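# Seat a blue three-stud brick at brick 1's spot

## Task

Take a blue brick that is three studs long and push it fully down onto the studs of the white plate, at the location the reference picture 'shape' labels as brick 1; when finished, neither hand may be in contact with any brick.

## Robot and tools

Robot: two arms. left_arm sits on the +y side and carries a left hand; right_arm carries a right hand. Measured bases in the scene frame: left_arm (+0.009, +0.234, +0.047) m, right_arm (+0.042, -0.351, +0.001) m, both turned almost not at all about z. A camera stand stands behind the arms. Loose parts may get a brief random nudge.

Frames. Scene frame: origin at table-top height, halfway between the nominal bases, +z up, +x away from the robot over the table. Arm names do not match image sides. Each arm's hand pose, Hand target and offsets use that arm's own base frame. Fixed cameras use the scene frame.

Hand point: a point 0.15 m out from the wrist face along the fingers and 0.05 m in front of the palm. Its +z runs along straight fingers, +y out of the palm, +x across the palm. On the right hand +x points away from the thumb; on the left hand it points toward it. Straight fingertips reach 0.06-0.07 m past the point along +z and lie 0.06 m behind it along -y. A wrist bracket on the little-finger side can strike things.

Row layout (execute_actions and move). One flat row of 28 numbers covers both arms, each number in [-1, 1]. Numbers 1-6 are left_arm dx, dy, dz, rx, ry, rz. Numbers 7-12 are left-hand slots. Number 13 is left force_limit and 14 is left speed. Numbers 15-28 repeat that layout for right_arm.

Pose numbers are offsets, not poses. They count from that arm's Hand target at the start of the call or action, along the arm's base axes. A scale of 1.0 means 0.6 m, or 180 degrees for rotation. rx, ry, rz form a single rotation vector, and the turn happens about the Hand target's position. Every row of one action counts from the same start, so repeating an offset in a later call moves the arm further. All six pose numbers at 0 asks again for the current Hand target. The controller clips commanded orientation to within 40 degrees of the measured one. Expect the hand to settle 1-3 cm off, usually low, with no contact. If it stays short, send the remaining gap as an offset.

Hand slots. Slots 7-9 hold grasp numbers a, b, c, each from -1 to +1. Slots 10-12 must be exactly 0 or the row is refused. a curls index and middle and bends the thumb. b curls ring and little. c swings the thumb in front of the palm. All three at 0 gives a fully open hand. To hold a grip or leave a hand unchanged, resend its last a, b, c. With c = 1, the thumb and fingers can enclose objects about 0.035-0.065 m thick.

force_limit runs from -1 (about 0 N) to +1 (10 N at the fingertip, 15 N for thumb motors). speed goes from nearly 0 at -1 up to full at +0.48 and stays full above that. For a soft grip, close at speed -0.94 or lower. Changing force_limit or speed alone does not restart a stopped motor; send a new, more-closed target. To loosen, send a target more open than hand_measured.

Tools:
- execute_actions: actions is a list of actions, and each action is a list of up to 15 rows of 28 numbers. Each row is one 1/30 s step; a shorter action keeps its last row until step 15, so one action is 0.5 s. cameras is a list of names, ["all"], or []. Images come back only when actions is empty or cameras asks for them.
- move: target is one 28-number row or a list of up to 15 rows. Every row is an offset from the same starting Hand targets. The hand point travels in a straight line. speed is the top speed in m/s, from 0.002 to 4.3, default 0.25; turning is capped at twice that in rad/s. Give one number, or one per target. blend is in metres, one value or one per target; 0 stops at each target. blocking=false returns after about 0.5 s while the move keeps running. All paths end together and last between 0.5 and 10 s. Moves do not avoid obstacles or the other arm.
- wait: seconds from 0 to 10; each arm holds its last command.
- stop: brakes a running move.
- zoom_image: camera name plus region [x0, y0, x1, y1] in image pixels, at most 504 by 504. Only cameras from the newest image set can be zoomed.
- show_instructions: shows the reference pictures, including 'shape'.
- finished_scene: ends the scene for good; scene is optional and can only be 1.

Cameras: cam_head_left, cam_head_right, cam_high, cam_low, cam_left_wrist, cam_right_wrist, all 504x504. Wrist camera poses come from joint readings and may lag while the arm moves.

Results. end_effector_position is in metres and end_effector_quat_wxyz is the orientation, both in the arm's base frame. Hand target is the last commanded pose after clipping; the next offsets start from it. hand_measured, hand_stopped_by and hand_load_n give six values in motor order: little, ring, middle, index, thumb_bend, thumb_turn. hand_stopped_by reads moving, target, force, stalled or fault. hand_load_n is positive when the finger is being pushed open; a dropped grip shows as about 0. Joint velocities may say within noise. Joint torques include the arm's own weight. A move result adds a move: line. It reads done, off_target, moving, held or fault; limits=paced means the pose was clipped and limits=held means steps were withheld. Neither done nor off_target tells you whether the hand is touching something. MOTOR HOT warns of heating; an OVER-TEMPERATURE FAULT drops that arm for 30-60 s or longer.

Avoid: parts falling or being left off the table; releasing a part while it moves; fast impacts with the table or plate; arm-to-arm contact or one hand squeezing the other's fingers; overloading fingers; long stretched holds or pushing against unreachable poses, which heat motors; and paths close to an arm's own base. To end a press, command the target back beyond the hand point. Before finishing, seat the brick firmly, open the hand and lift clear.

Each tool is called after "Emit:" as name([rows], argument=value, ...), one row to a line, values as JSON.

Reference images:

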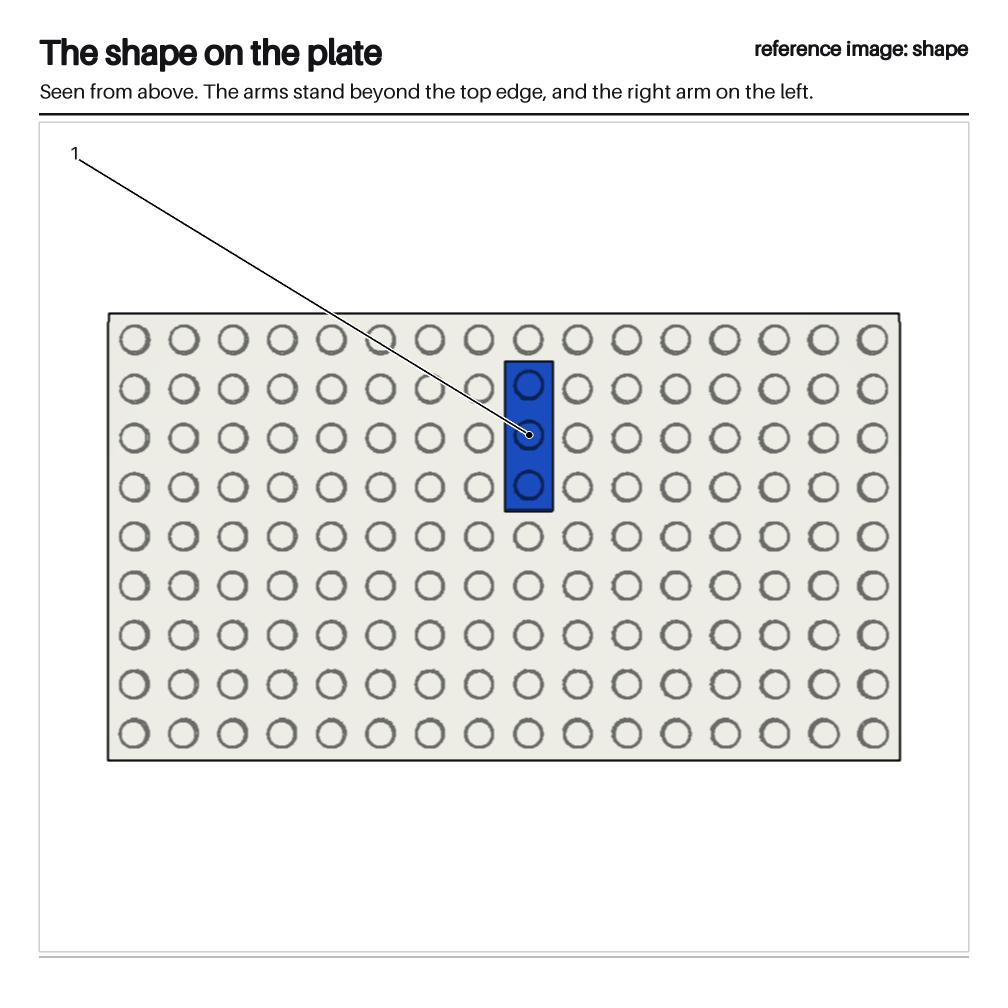

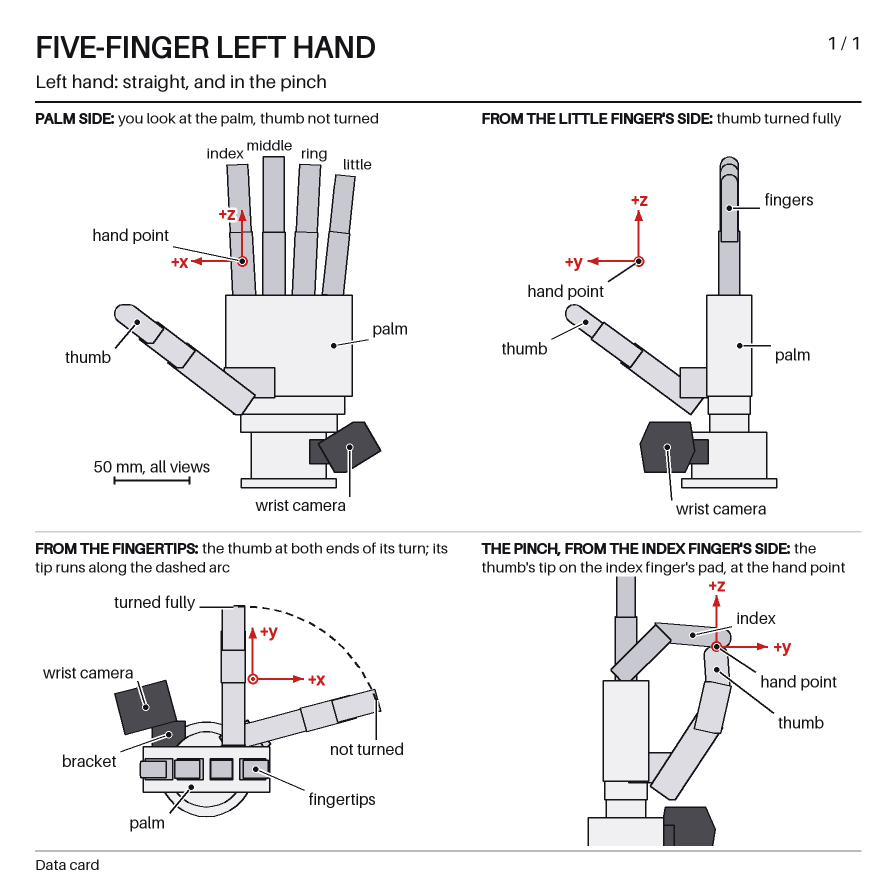

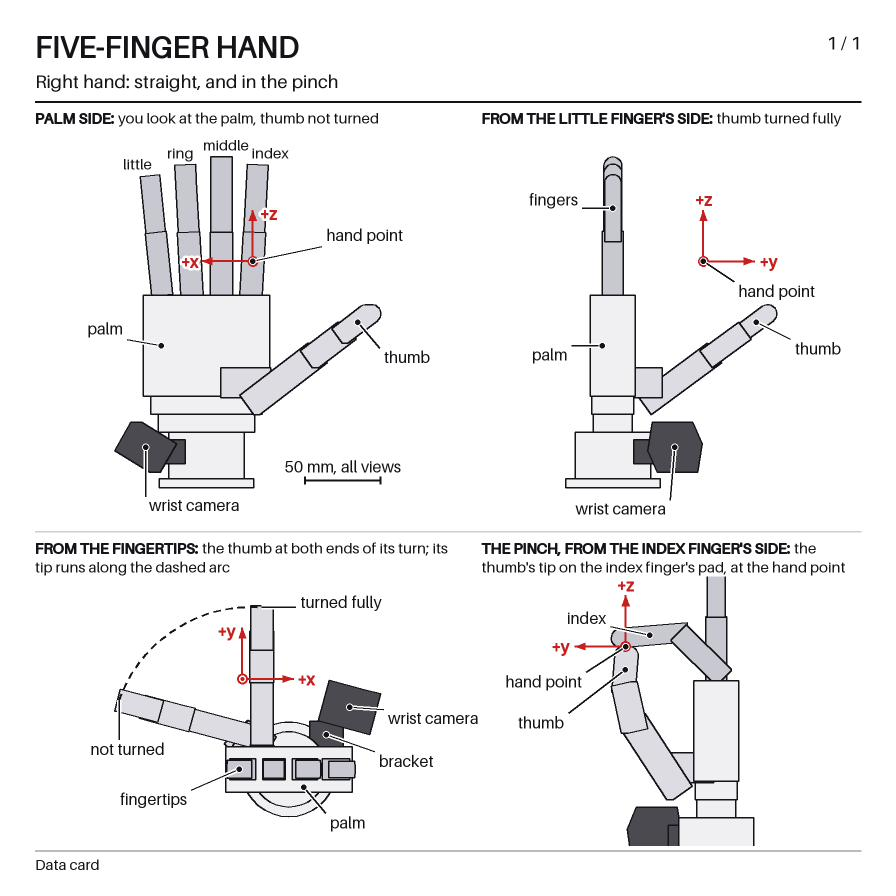

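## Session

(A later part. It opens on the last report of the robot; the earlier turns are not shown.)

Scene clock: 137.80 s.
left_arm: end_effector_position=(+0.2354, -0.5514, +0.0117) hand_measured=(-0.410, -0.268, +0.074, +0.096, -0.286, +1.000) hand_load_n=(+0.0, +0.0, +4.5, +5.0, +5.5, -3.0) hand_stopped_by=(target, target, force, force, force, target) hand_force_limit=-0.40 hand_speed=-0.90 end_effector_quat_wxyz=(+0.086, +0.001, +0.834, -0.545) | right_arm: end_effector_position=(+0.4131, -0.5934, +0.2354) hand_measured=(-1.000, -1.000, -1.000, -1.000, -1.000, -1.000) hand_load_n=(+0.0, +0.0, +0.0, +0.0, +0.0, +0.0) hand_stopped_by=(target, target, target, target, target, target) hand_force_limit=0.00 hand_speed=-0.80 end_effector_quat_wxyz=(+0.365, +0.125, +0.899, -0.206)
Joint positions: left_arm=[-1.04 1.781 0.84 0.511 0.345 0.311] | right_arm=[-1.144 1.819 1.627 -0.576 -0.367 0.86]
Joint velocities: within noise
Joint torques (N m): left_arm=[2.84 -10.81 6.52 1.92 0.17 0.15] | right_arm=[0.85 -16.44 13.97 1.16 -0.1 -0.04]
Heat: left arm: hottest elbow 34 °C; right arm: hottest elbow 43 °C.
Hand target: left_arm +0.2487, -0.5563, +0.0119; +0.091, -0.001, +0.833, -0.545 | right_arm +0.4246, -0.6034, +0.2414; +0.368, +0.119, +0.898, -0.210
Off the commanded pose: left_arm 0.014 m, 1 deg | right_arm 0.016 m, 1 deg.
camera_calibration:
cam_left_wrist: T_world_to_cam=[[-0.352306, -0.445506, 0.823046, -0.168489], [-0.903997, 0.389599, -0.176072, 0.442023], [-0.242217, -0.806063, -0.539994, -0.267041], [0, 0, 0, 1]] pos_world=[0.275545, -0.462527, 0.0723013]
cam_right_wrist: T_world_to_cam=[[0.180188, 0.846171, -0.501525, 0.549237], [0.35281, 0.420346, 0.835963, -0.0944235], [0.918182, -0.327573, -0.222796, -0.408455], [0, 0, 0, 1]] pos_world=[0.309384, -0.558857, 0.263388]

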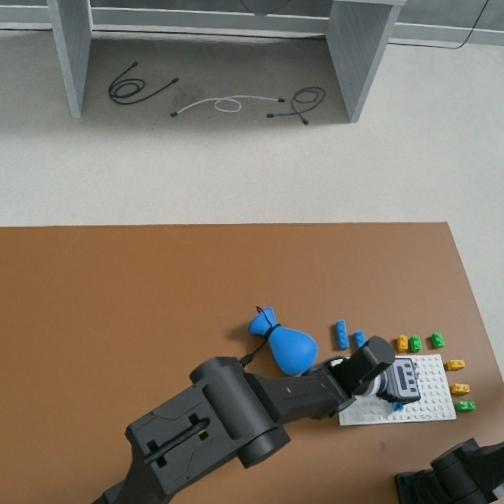

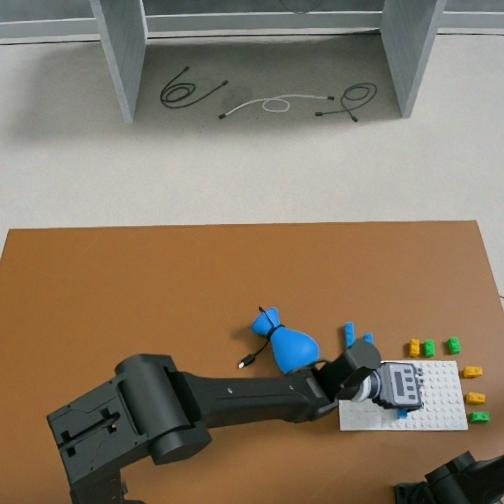

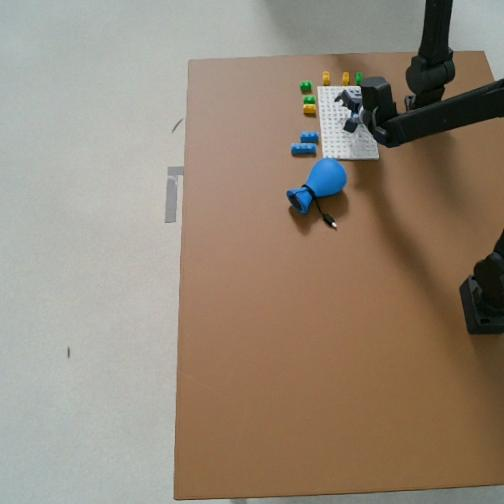

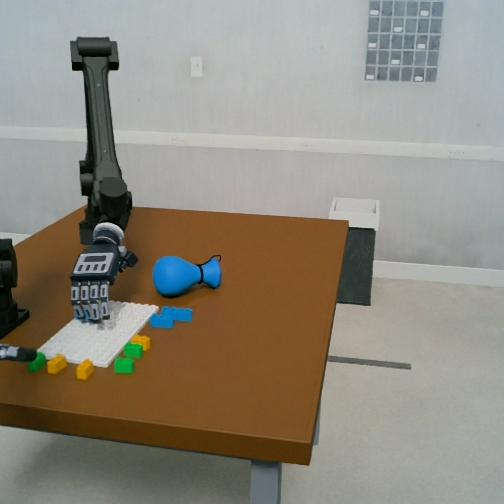

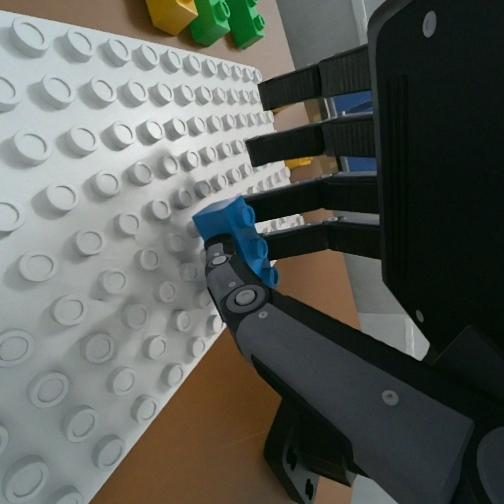

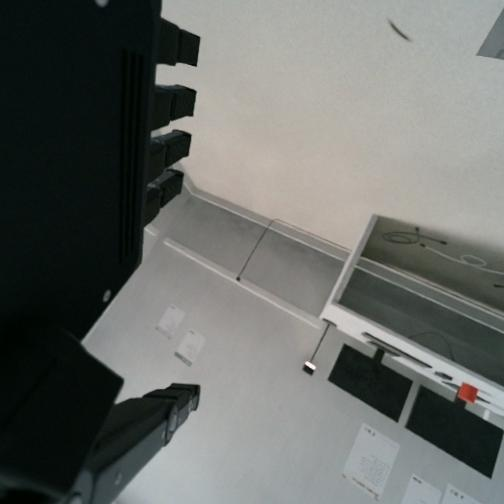

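Emit:
execute_actions([
  [[0,0.024,0,0,0,0,0.70,0.33,1,0,0,0,-0.4,-0.9,0,0,0,0,0,0,0,0,0,0,0,0,0,-0.8],[0,0.024,0,0,0,0,0.70,0.33,1,0,0,0,-0.4,-0.9,0,0,0,0,0,0,0,0,0,0,0,0,0,-0.8],[0,0.024,0,0,0,0,0.70,0.33,1,0,0,0,-0.4,-0.9,0,0,0,0,0,0,0,0,0,0,0,0,0,-0.8],[0,0.024,0,0,0,0,0.70,0.33,1,0,0,0,-0.4,-0.9,0,0,0,0,0,0,0,0,0,0,0,0,0,-0.8],[0,0.024,0,0,0,0,0.70,0.33,1,0,0,0,-0.4,-0.9,0,0,0,0,0,0,0,0,0,0,0,0,0,-0.8],[0,0.004,0,0,0,0,0.70,0.33,1,0,0,0,-0.4,-0.9,0,0,0,0,0,0,0,0,0,0,0,0,0,-0.8]],
], cameras=[])

Scene clock: 145.50 s.
left_arm: end_effector_position=(+0.2391, -0.5494, +0.0120) hand_measured=(-0.410, -0.268, +0.074, +0.096, -0.286, +1.000) hand_load_n=(+0.0, +0.0, +4.5, +5.0, +5.5, -3.0) hand_stopped_by=(target, target, force, force, force, target) hand_force_limit=-0.40 hand_speed=-0.90 end_effector_quat_wxyz=(+0.085, +0.000, +0.834, -0.545) | right_arm: end_effector_position=(+0.4131, -0.5934, +0.2354) hand_measured=(-1.000, -1.000, -1.000, -1.000, -1.000, -1.000) hand_load_n=(+0.0, +0.0, +0.0, +0.0, +0.0, +0.0) hand_stopped_by=(target, target, target, target, target, target) hand_force_limit=0.00 hand_speed=-0.80 end_effector_quat_wxyz=(+0.365, +0.125, +0.899, -0.206)
Joint positions: left_arm=[-1.03 1.781 0.84 0.511 0.353 0.311] | right_arm=[-1.144 1.819 1.627 -0.576 -0.367 0.86]
Joint torques (N m): left_arm=[2.73 -10.75 6.2 1.91 -0.12 0.14] | right_arm=[0.73 -16.21 13.97 1.22 -0.09 -0.02]
Heat: left arm: hottest elbow 34 °C; right arm: hottest elbow 44 °C.
Hand target: left_arm +0.2487, -0.5539, +0.0119; +0.091, -0.001, +0.833, -0.545 | right_arm +0.4246, -0.6034, +0.2414; +0.368, +0.119, +0.898, -0.210
Off the commanded pose: left_arm 0.011 m, 1 deg | right_arm 0.016 m, 1 deg.
Step readings (end_effector_position of left_arm | right_arm):
0: (+0.2354, -0.5514, +0.0117) | (+0.4131, -0.5934, +0.2354)
1: (+0.2353, -0.5515, +0.0117) | (+0.4131, -0.5934, +0.2354)
2: (+0.2352, -0.5514, +0.0118) | (+0.4131, -0.5934, +0.2354)
4: (+0.2354, -0.5510, +0.0120) | (+0.4131, -0.5934, +0.2354)
8: (+0.2381, -0.5497, +0.0121) | (+0.4131, -0.5934, +0.2354)
15: (+0.2390, -0.5495, +0.0120) | (+0.4131, -0.5934, +0.2354)
No camera images: "cameras" was empty.

Emit:
execute_actions([
  [[-0.043,-0.018,-0.006,0,0,0,0.70,0.33,1,0,0,0,-0.4,-0.9,0,0,0,0,0,0,0,0,0,0,0,0,0,-0.8],[-0.043,-0.018,-0.006,0,0,0,0.70,0.33,1,0,0,0,-0.4,-0.9,0,0,0,0,0,0,0,0,0,0,0,0,0,-0.8],[-0.043,-0.018,-0.006,0,0,0,0.70,0.33,1,0,0,0,-0.4,-0.9,0,0,0,0,0,0,0,0,0,0,0,0,0,-0.8],[-0.043,-0.018,-0.006,0,0,0,0.70,0.33,1,0,0,0,-0.4,-0.9,0,0,0,0,0,0,0,0,0,0,0,0,0,-0.8],[-0.043,-0.018,-0.006,0,0,0,0.70,0.33,1,0,0,0,-0.4,-0.9,0,0,0,0,0,0,0,0,0,0,0,0,0,-0.8],[-0.016,-0.006,-0.006,0,0,0,0.70,0.33,1,0,0,0,-0.4,-0.9,0,0,0,0,0,0,0,0,0,0,0,0,0,-0.8]],
], cameras=[])

Scene clock: 148.17 s.
left_arm: end_effector_position=(+0.2352, -0.5524, +0.0111) hand_measured=(-0.410, -0.268, +0.074, +0.096, -0.286, +1.000) hand_load_n=(+0.0, +0.0, +4.5, +5.0, +5.5, -2.5) hand_stopped_by=(target, target, force, force, force, target) hand_force_limit=-0.40 hand_speed=-0.90 end_effector_quat_wxyz=(+0.091, -0.001, +0.835, -0.543) | right_arm: end_effector_position=(+0.4131, -0.5934, +0.2354) hand_measured=(-1.000, -1.000, -1.000, -1.000, -1.000, -1.000) hand_load_n=(+0.0, +0.0, +0.0, +0.0, +0.0, +0.0) hand_stopped_by=(target, target, target, target, target, target) hand_force_limit=0.00 hand_speed=-0.80 end_effector_quat_wxyz=(+0.365, +0.125, +0.899, -0.206)
Joint positions: left_arm=[-1.046 1.781 0.84 0.511 0.327 0.311] | right_arm=[-1.144 1.819 1.627 -0.576 -0.367 0.86]
Joint torques (N m): left_arm=[1.9 -10.93 5.85 2.63 0.17 0.07] | right_arm=[0.85 -16.32 14.05 1.17 -0.12 -0.03]
Heat: left arm: hottest elbow 34 °C; right arm: hottest elbow 44 °C.
Hand target: left_arm +0.2391, -0.5575, +0.0083; +0.091, -0.001, +0.833, -0.545 | right_arm +0.4246, -0.6034, +0.2414; +0.368, +0.119, +0.898, -0.210
Off the commanded pose: left_arm 0.007 m, 0 deg | right_arm 0.016 m, 1 deg.
Step readings (end_effector_position of left_arm | right_arm):
0: (+0.2391, -0.5494, +0.0120) | (+0.4131, -0.5934, +0.2354)
1: (+0.2393, -0.5494, +0.0119) | (+0.4131, -0.5934, +0.2354)
2: (+0.2413, -0.5491, +0.0116) | (+0.4131, -0.5934, +0.2354)
4: (+0.2430, -0.5493, +0.0110) | (+0.4131, -0.5934, +0.2354)
8: (+0.2386, -0.5515, +0.0108) | (+0.4131, -0.5934, +0.2354)
15: (+0.2353, -0.5524, +0.0111) | (+0.4131, -0.5934, +0.2354)
No camera images: "cameras" was empty.

Emit:
execute_actions([
  [[-0.0084,0.0198,-0.0192,0,0,0,0.70,0.33,1,0,0,0,-0.4,-0.9,0,0,0,0,0,0,0,0,0,0,0,0,0,-0.8],[-0.0084,0.0198,-0.0192,0,0,0,0.70,0.33,1,0,0,0,-0.4,-0.9,0,0,0,0,0,0,0,0,0,0,0,0,0,-0.8],[-0.0084,0.0198,-0.0192,0,0,0,0.70,0.33,1,0,0,0,-0.4,-0.9,0,0,0,0,0,0,0,0,0,0,0,0,0,-0.8],[-0.0084,0.0198,-0.0192,0,0,0,0.70,0.33,1,0,0,0,-0.4,-0.9,0,0,0,0,0,0,0,0,0,0,0,0,0,-0.8],[0,0.0133,0,0,0,0,0.70,0.33,1,0,0,0,-0.4,-0.9,0,0,0,0,0,0,0,0,0,0,0,0,0,-0.8]],
], cameras=[])

Scene clock: 151.03 s.
left_arm: end_effector_position=(+0.2328, -0.5512, +0.0107) hand_measured=(-0.410, -0.268, +0.074, +0.096, -0.286, +1.000) hand_load_n=(+0.0, +0.0, +4.5, +5.0, +5.5, -2.5) hand_stopped_by=(target, target, force, force, force, target) hand_force_limit=-0.40 hand_speed=-0.90 end_effector_quat_wxyz=(+0.090, +0.002, +0.833, -0.547) | right_arm: end_effector_position=(+0.4131, -0.5934, +0.2354) hand_measured=(-1.000, -1.000, -1.000, -1.000, -1.000, -1.000) hand_load_n=(+0.0, +0.0, +0.0, +0.0, +0.0, +0.0) hand_stopped_by=(target, target, target, target, target, target) hand_force_limit=0.00 hand_speed=-0.80 end_effector_quat_wxyz=(+0.365, +0.125, +0.899, -0.206)
Joint positions: left_arm=[-1.046 1.782 0.83 0.529 0.335 0.311] | right_arm=[-1.144 1.819 1.627 -0.576 -0.367 0.86]
Joint torques (N m): left_arm=[2.9 -11.87 5.03 2.09 0.17 0.11] | right_arm=[0.67 -16.15 14.02 1.21 -0.09 -0.03]
Heat: left arm: hottest elbow 34 °C; right arm: hottest elbow 44 °C.
Hand target: left_arm +0.2391, -0.5496, +0.0083; +0.091, -0.001, +0.833, -0.545 | right_arm +0.4246, -0.6034, +0.2414; +0.368, +0.119, +0.898, -0.210
Off the commanded pose: left_arm 0.007 m, 0 deg | right_arm 0.016 m, 1 deg.
Step readings (end_effector_position of left_arm | right_arm):
0: (+0.2352, -0.5524, +0.0111) | (+0.4131, -0.5934, +0.2354)
1: (+0.2352, -0.5524, +0.0111) | (+0.4131, -0.5934, +0.2354)
2: (+0.2351, -0.5525, +0.0113) | (+0.4131, -0.5934, +0.2354)
4: (+0.2350, -0.5528, +0.0120) | (+0.4131, -0.5934, +0.2354)
8: (+0.2333, -0.5511, +0.0106) | (+0.4131, -0.5934, +0.2354)
15: (+0.2328, -0.5512, +0.0107) | (+0.4131, -0.5934, +0.2354)
No camera images: "cameras" was empty.

Emit:
execute_actions([
  [[0.0175,0.0075,0,0,0,0,0.70,0.33,1,0,0,0,-0.4,-0.9,0,0,0,0,0,0,0,0,0,0,0,0,0,-0.8],[0.0175,0.0075,0,0,0,0,0.70,0.33,1,0,0,0,-0.4,-0.9,0,0,0,0,0,0,0,0,0,0,0,0,0,-0.8],[0.0175,0.0075,0,0,0,0,0.70,0.33,1,0,0,0,-0.4,-0.9,0,0,0,0,0,0,0,0,0,0,0,0,0,-0.8],[0.0175,0.0075,0,0,0,0,0.70,0.33,1,0,0,0,-0.4,-0.9,0,0,0,0,0,0,0,0,0,0,0,0,0,-0.8],[0.0,0.0,0,0,0,0,0.70,0.33,1,0,0,0,-0.4,-0.9,0,0,0,0,0,0,0,0,0,0,0,0,0,-0.8]],
], cameras=["cam_head_left","cam_head_right","cam_low","cam_left_wrist"])

Emit:
zoom_image(camera="cam_left_wrist", region=[145, 150, 295, 300])

Emit:
zoom_image(camera="cam_head_right", region=[392, 404, 416, 428])

Emit:
zoom_image(camera="cam_head_left", region=[387, 398, 411, 422])

Emit:
zoom_image(camera="cam_low", region=[66, 300, 106, 340])

Scene clock: 153.33 s.
left_arm: end_effector_position=(+0.2356, -0.5497, +0.0109) hand_measured=(-0.410, -0.268, +0.074, +0.096, -0.286, +1.000) hand_load_n=(+0.0, +0.0, +5.0, +5.0, +5.5, -3.0) hand_stopped_by=(target, target, force, force, force, target) hand_force_limit=-0.40 hand_speed=-0.90 end_effector_quat_wxyz=(+0.089, +0.001, +0.832, -0.547) | right_arm: end_effector_position=(+0.4131, -0.5934, +0.2354) hand_measured=(-1.000, -1.000, -1.000, -1.000, -1.000, -1.000) hand_load_n=(+0.0, +0.0, -0.5, +0.0, +0.0, +0.0) hand_stopped_by=(target, target, target, target, target, target) hand_force_limit=0.00 hand_speed=-0.80 end_effector_quat_wxyz=(+0.365, +0.125, +0.899, -0.206)
Joint positions: left_arm=[-1.039 1.782 0.83 0.529 0.342 0.311] | right_arm=[-1.144 1.819 1.627 -0.576 -0.367 0.86]
Joint torques (N m): left_arm=[1.96 -11.69 5.01 2.21 -0.11 0.1] | right_arm=[0.85 -16.38 13.98 1.26 -0.09 -0.03]
Heat: left arm: hottest elbow 34 °C; right arm: hottest elbow 44 °C.
Hand target: left_arm +0.2392, -0.5495, +0.0083; +0.091, -0.001, +0.833, -0.545 | right_arm +0.4246, -0.6034, +0.2414; +0.368, +0.119, +0.898, -0.210
Off the commanded pose: left_arm 0.004 m, 0 deg | right_arm 0.016 m, 1 deg.
Step readings (end_effector_position of left_arm | right_arm):
0: (+0.2328, -0.5512, +0.0107) | (+0.4131, -0.5934, +0.2354)
1: (+0.2327, -0.5512, +0.0107) | (+0.4131, -0.5934, +0.2354)
2: (+0.2324, -0.5511, +0.0108) | (+0.4131, -0.5934, +0.2354)
4: (+0.2320, -0.5508, +0.0111) | (+0.4131, -0.5934, +0.2354)
8: (+0.2342, -0.5499, +0.0111) | (+0.4131, -0.5934, +0.2354)
15: (+0.2354, -0.5497, +0.0109) | (+0.4131, -0.5934, +0.2354)
camera_calibration:
cam_left_wrist: T_world_to_cam=[[-0.355695, -0.441579, 0.823704, -0.16396], [-0.904197, 0.385566, -0.183756, 0.439201], [-0.23645, -0.810152, -0.536419, -0.269675], [0, 0, 0, 1]] pos_world=[0.27504, -0.460221, 0.0711017]
Images, in order (width x height): cam_head_left 504x504, cam_head_right 504x504, cam_low 504x504, cam_left_wrist 504x504.

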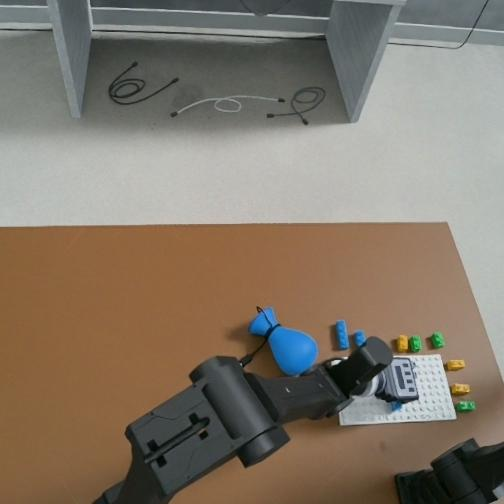

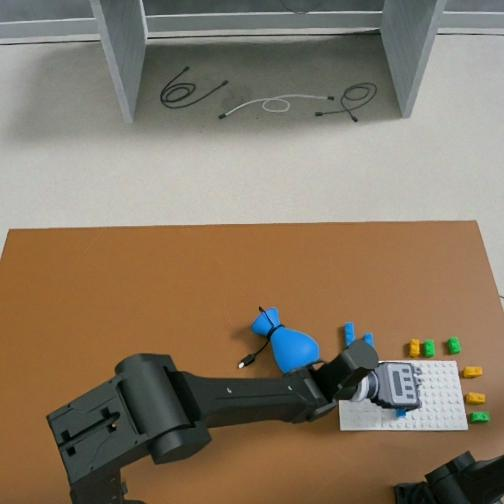

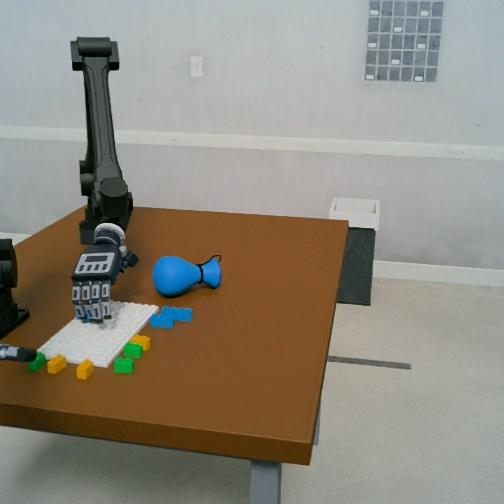

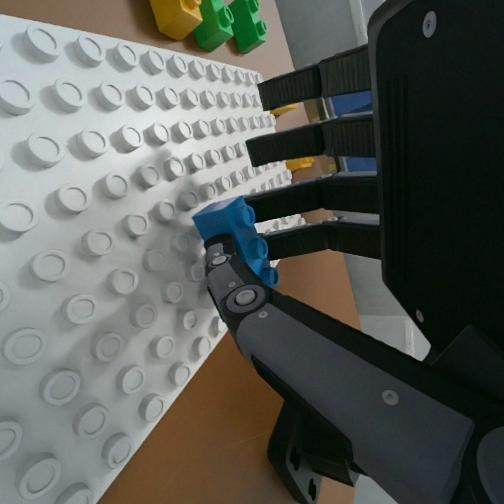

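Scaled by 3.360 from the camera's 504x504 image, which has a finer 720x720 frame.

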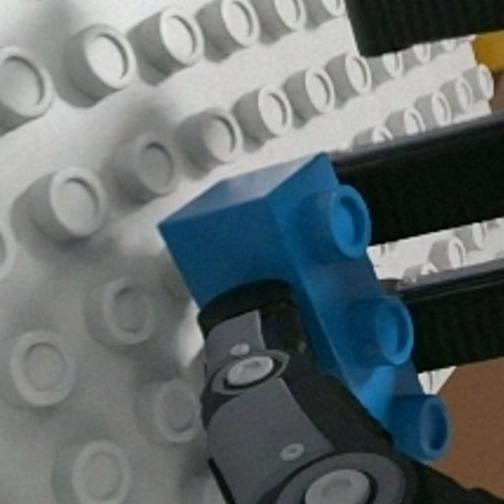

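Scaled by 21.000 from the camera's 504x504 image, which has a finer 720x720 frame.

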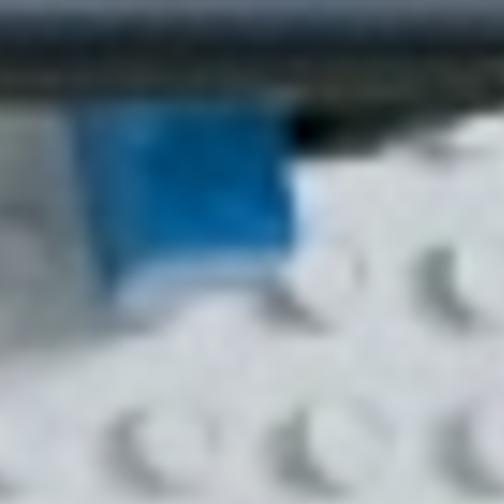

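Scaled by 21.000 from the camera's 504x504 image, which has a finer 720x720 frame.

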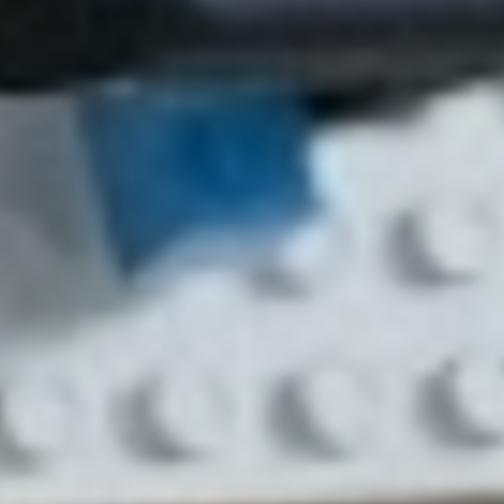

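Scaled by 12.600 from the camera's 504x504 image, which has a finer 720x720 frame.

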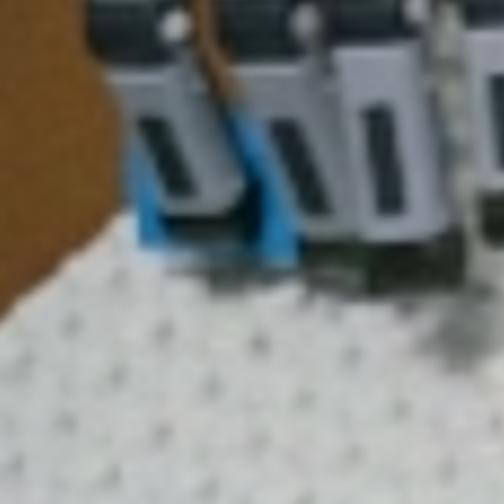

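Emit:
move(target=[-0.0035,-0.006,-0.0195,0,0,0,0.70,0.33,1,0,0,0,-0.4,-0.9,0,0,0,0,0,0,0,0,0,0,0,0,0,-0.8], speed=0.03, cameras=["cam_head_left","cam_head_right","cam_low","cam_left_wrist"])

Emit:
zoom_image(camera="cam_left_wrist", region=[145, 150, 295, 300])

Emit:
zoom_image(camera="cam_head_right", region=[392, 404, 416, 428])

Emit:
zoom_image(camera="cam_low", region=[66, 300, 106, 340])

Scene clock: 166.70 s.
left_arm: end_effector_position=(+0.2369, -0.5493, +0.0037) hand_measured=(-0.410, -0.268, +0.074, +0.096, -0.286, +1.000) hand_load_n=(+0.0, +0.0, +4.5, +5.5, +5.0, -3.0) hand_stopped_by=(target, target, force, force, force, target) hand_force_limit=-0.40 hand_speed=-0.90 end_effector_quat_wxyz=(+0.091, -0.002, +0.834, -0.544) | right_arm: end_effector_position=(+0.4131, -0.5934, +0.2354) hand_measured=(-1.000, -1.000, -1.000, -1.000, -1.000, -1.000) hand_load_n=(+0.0, +0.0, +0.0, +0.0, +0.0, +0.0) hand_stopped_by=(target, target, target, target, target, target) hand_force_limit=0.00 hand_speed=-0.80 end_effector_quat_wxyz=(+0.365, +0.125, +0.899, -0.206)
Joint positions: left_arm=[-1.039 1.798 0.83 0.541 0.334 0.311] | right_arm=[-1.144 1.819 1.627 -0.576 -0.367 0.86]
Joint torques (N m): left_arm=[1.32 -10.7 4.98 2.95 -0.11 0.1] | right_arm=[0.91 -16.26 14.05 1.24 -0.1 -0.06]
Heat: left arm: hottest elbow 34 °C; right arm: hottest elbow 44 °C.
Hand target: left_arm +0.2371, -0.5532, -0.0035; +0.091, -0.001, +0.833, -0.545 | right_arm +0.4246, -0.6034, +0.2414; +0.368, +0.119, +0.898, -0.210
Off the commanded pose: left_arm 0.008 m, 0 deg | right_arm 0.016 m, 1 deg.
move: off_target (right_arm)
camera_calibration:
cam_left_wrist: T_world_to_cam=[[-0.35278, -0.44865, 0.821133, -0.162079], [-0.906723, 0.380634, -0.181581, 0.436834], [-0.231085, -0.808598, -0.541081, -0.273357], [0, 0, 0, 1]] pos_world=[0.275741, -0.460027, 0.064501]
Images, in order (width x height): cam_head_left 504x504, cam_head_right 504x504, cam_low 504x504, cam_left_wrist 504x504.

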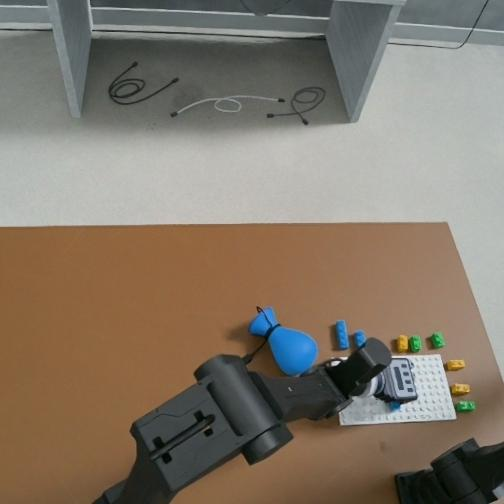

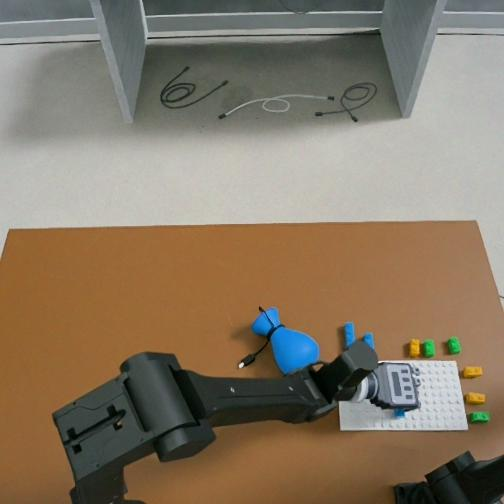

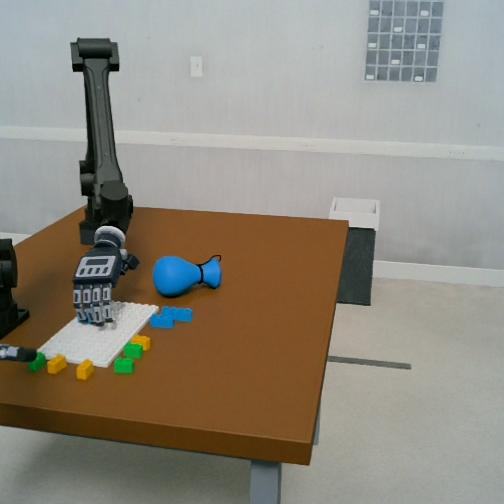

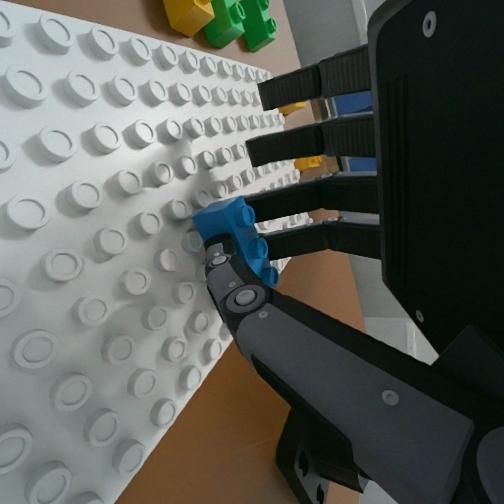

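Scaled by 3.360 from the camera's 504x504 image, which has a finer 720x720 frame.

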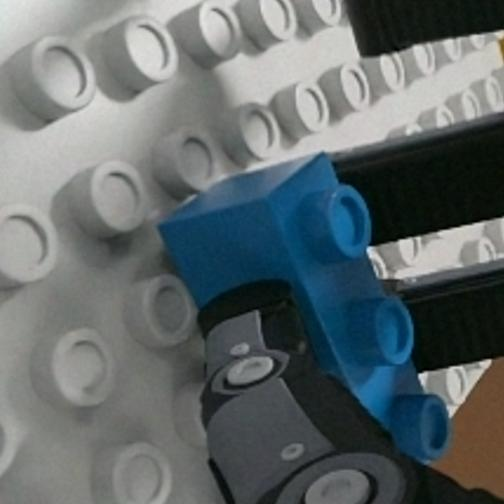

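Scaled by 21.000 from the camera's 504x504 image, which has a finer 720x720 frame.

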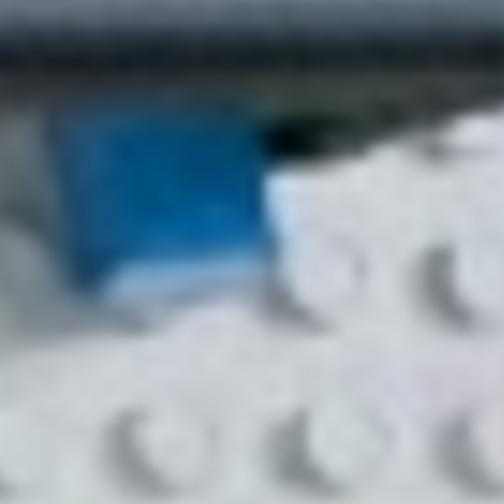

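Scaled by 12.600 from the camera's 504x504 image, which has a finer 720x720 frame.

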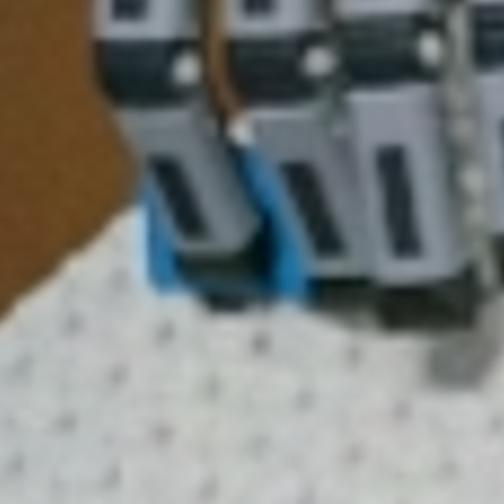

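Emit:
execute_actions([
  [[-0.0233,-0.0099,0.003,0,0,0,0.70,0.33,1,0,0,0,-0.4,-0.9,0,0,0,0,0,0,0,0,0,0,0,0,0,-0.8],[-0.0233,-0.0099,0.003,0,0,0,0.70,0.33,1,0,0,0,-0.4,-0.9,0,0,0,0,0,0,0,0,0,0,0,0,0,-0.8],[-0.0233,-0.0099,0.003,0,0,0,0.70,0.33,1,0,0,0,-0.4,-0.9,0,0,0,0,0,0,0,0,0,0,0,0,0,-0.8],[-0.0233,-0.0099,0.003,0,0,0,0.70,0.33,1,0,0,0,-0.4,-0.9,0,0,0,0,0,0,0,0,0,0,0,0,0,-0.8],[-0.003,-0.001,0.003,0,0,0,0.70,0.33,1,0,0,0,-0.4,-0.9,0,0,0,0,0,0,0,0,0,0,0,0,0,-0.8]],
], cameras=["cam_head_left","cam_head_right","cam_low","cam_left_wrist"])

Emit:
zoom_image(camera="cam_left_wrist", region=[145, 150, 295, 300])

Emit:
zoom_image(camera="cam_head_right", region=[392, 404, 416, 428])

Emit:
zoom_image(camera="cam_low", region=[66, 300, 106, 340])

Scene clock: 170.60 s.
left_arm: end_effector_position=(+0.2358, -0.5509, +0.0041) hand_measured=(-0.410, -0.268, +0.074, +0.096, -0.286, +1.000) hand_load_n=(+0.0, +0.0, +4.5, +5.0, +5.5, -3.0) hand_stopped_by=(target, target, force, force, force, target) hand_force_limit=-0.40 hand_speed=-0.90 end_effector_quat_wxyz=(+0.094, -0.002, +0.833, -0.544) | right_arm: end_effector_position=(+0.4131, -0.5934, +0.2354) hand_measured=(-1.000, -1.000, -1.000, -1.000, -1.000, -1.000) hand_load_n=(+0.0, +0.0, +0.0, +0.0, +0.0, +0.0) hand_stopped_by=(target, target, target, target, target, target) hand_force_limit=0.00 hand_speed=-0.80 end_effector_quat_wxyz=(+0.365, +0.125, +0.899, -0.206)
Joint positions: left_arm=[-1.045 1.798 0.83 0.544 0.324 0.311] | right_arm=[-1.144 1.819 1.627 -0.576 -0.367 0.86]
Joint torques (N m): left_arm=[0.97 -10.58 5.09 2.54 0.16 0.07] | right_arm=[0.67 -16.32 13.96 1.18 -0.11 -0.04]
Heat: left arm: hottest elbow 33 °C; right arm: hottest elbow 44 °C.
Hand target: left_arm +0.2353, -0.5538, -0.0016; +0.091, -0.001, +0.833, -0.545 | right_arm +0.4246, -0.6034, +0.2414; +0.368, +0.119, +0.898, -0.210
Off the commanded pose: left_arm 0.006 m, 0 deg | right_arm 0.016 m, 1 deg.
Step readings (end_effector_position of left_arm | right_arm):
0: (+0.2369, -0.5493, +0.0037) | (+0.4131, -0.5934, +0.2354)
1: (+0.2370, -0.5493, +0.0037) | (+0.4131, -0.5934, +0.2354)
2: (+0.2378, -0.5492, +0.0037) | (+0.4131, -0.5934, +0.2354)
4: (+0.2379, -0.5500, +0.0037) | (+0.4131, -0.5934, +0.2354)
8: (+0.2370, -0.5507, +0.0039) | (+0.4131, -0.5934, +0.2354)
15: (+0.2358, -0.5509, +0.0041) | (+0.4131, -0.5934, +0.2354)
camera_calibration:
cam_left_wrist: T_world_to_cam=[[-0.355734, -0.449184, 0.819565, -0.163136], [-0.906967, 0.377536, -0.186752, 0.434904], [-0.22553, -0.809753, -0.541698, -0.276573], [0, 0, 0, 1]] pos_world=[0.274036, -0.461426, 0.0651008]
Images, in order (width x height): cam_head_left 504x504, cam_head_right 504x504, cam_low 504x504, cam_left_wrist 504x504.

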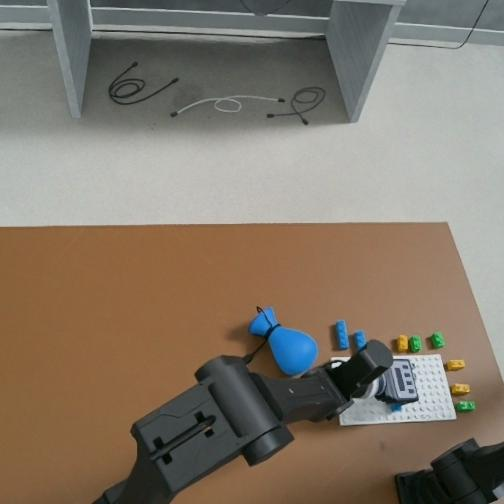

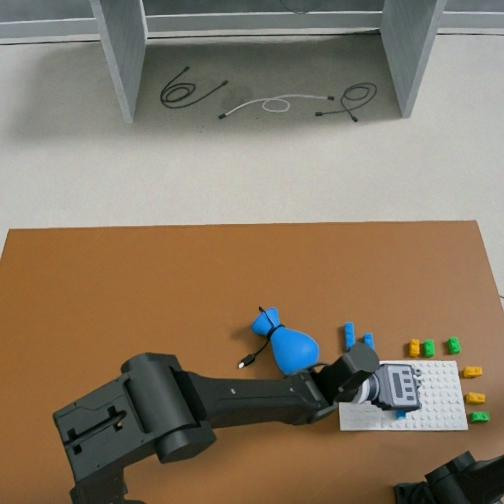

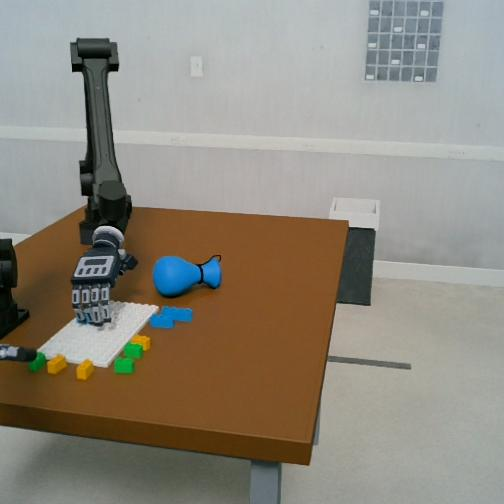

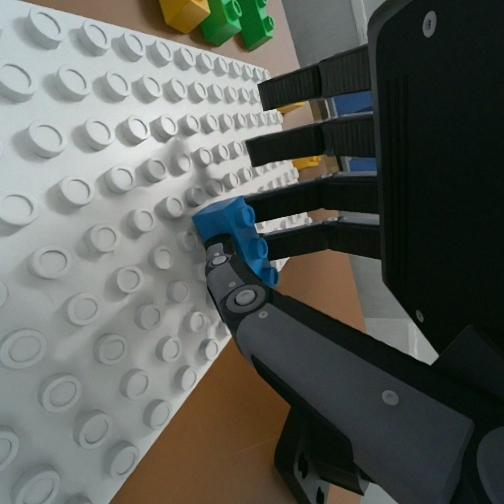

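Scaled by 3.360 from the camera's 504x504 image, which has a finer 720x720 frame.

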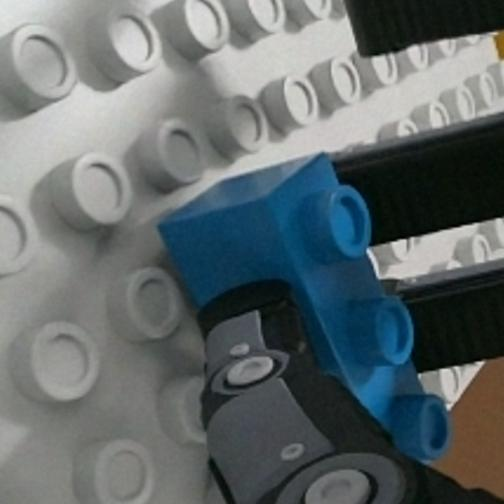

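Scaled by 21.000 from the camera's 504x504 image, which has a finer 720x720 frame.

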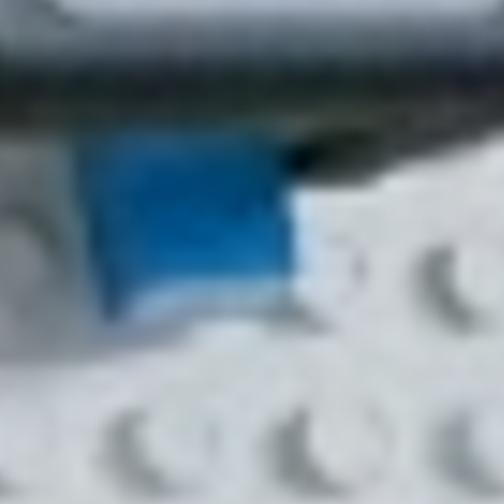

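Scaled by 12.600 from the camera's 504x504 image, which has a finer 720x720 frame.

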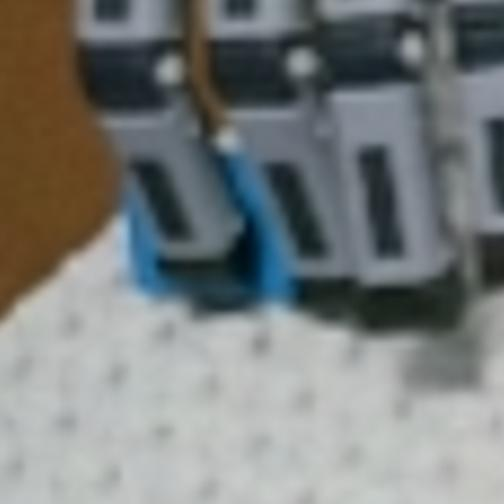

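Emit:
move(target=[-0.001,0.0,-0.014,0,0,0,0.70,0.33,1,0,0,0,-0.4,-0.9,0,0,0,0,0,0,0,0,0,0,0,0,0,-0.8], speed=0.03, cameras=["cam_head_left","cam_head_right","cam_low","cam_left_wrist"])

Emit:
zoom_image(camera="cam_left_wrist", region=[145, 150, 295, 300])

Emit:
zoom_image(camera="cam_head_right", region=[392, 404, 416, 428])

Emit:
zoom_image(camera="cam_low", region=[66, 300, 106, 340])

Scene clock: 173.10 s.
left_arm: end_effector_position=(+0.2367, -0.5530, +0.0037) hand_measured=(-0.410, -0.268, +0.074, +0.096, -0.286, +1.000) hand_load_n=(+0.0, +0.0, +5.0, +5.0, +4.5, -3.5) hand_stopped_by=(target, target, force, force, force, target) hand_force_limit=-0.40 hand_speed=-0.90 end_effector_quat_wxyz=(+0.096, +0.000, +0.830, -0.549) | right_arm: end_effector_position=(+0.4131, -0.5934, +0.2354) hand_measured=(-1.000, -1.000, -1.000, -1.000, -1.000, -1.000) hand_load_n=(+0.0, +0.0, +0.0, +0.0, +0.0, -0.5) hand_stopped_by=(target, target, target, target, target, target) hand_force_limit=0.00 hand_speed=-0.80 end_effector_quat_wxyz=(+0.365, +0.125, +0.899, -0.206)
Joint positions: left_arm=[-1.045 1.806 0.83 0.565 0.326 0.311] | right_arm=[-1.144 1.819 1.627 -0.576 -0.367 0.86]
Joint torques (N m): left_arm=[1.73 -9.99 4.77 2.78 0.08 0.07] | right_arm=[0.97 -16.26 14 1.17 -0.1 -0.04]
Heat: left arm: hottest elbow 33 °C; right arm: hottest elbow 44 °C.
Hand target: left_arm +0.2347, -0.5538, -0.0099; +0.091, -0.001, +0.833, -0.545 | right_arm +0.4246, -0.6034, +0.2414; +0.368, +0.119, +0.898, -0.210
Off the commanded pose: left_arm 0.014 m, 1 deg | right_arm 0.016 m, 1 deg.
move: off_target (left_arm, right_arm)
camera_calibration:
cam_left_wrist: T_world_to_cam=[[-0.361175, -0.439432, 0.822467, -0.156669], [-0.905311, 0.376663, -0.196309, 0.435604], [-0.223528, -0.81549, -0.533864, -0.282032], [0, 0, 0, 1]] pos_world=[0.27473, -0.462915, 0.0638017]
Images, in order (width x height): cam_head_left 504x504, cam_head_right 504x504, cam_low 504x504, cam_left_wrist 504x504.

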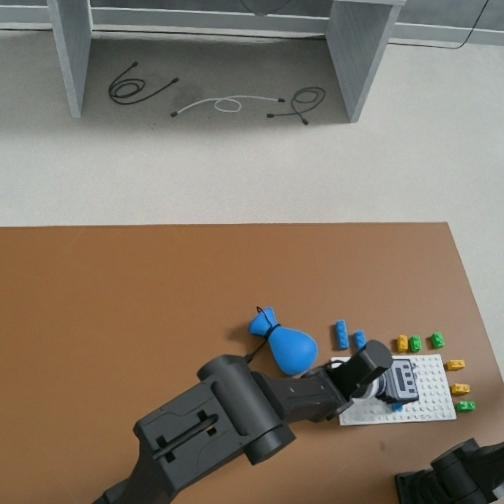

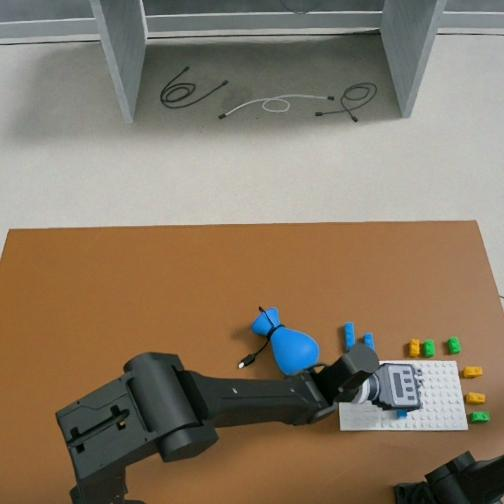

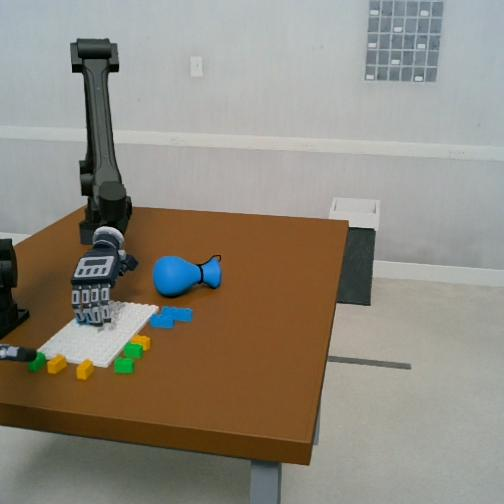

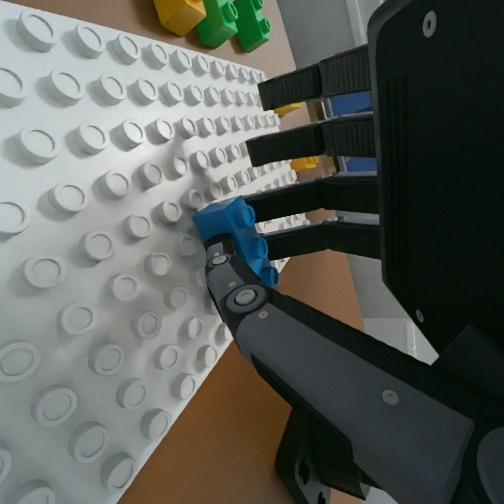

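Scaled by 3.360 from the camera's 504x504 image, which has a finer 720x720 frame.

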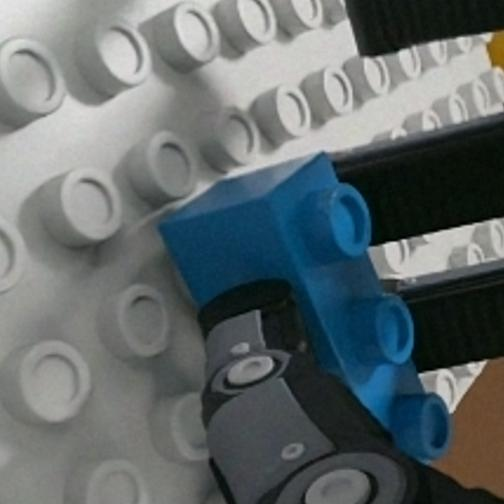

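Scaled by 21.000 from the camera's 504x504 image, which has a finer 720x720 frame.

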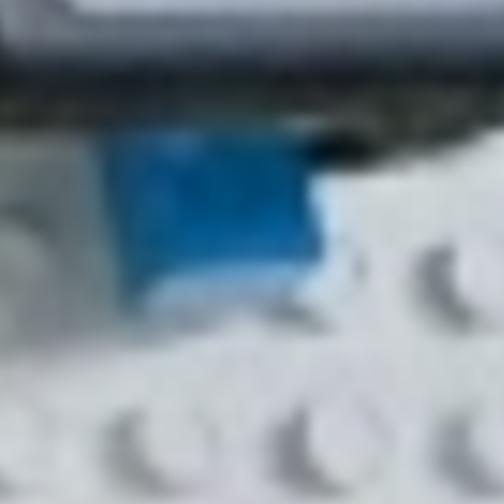

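Scaled by 12.600 from the camera's 504x504 image, which has a finer 720x720 frame.

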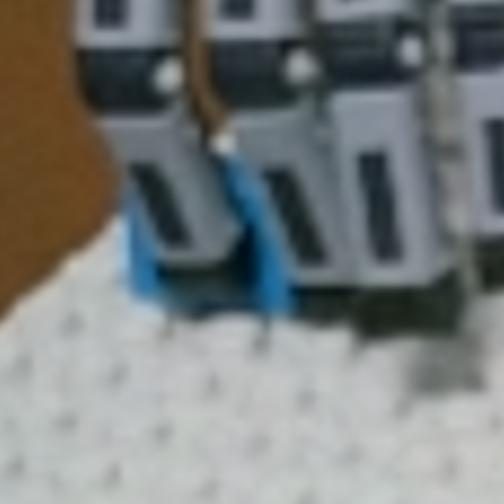

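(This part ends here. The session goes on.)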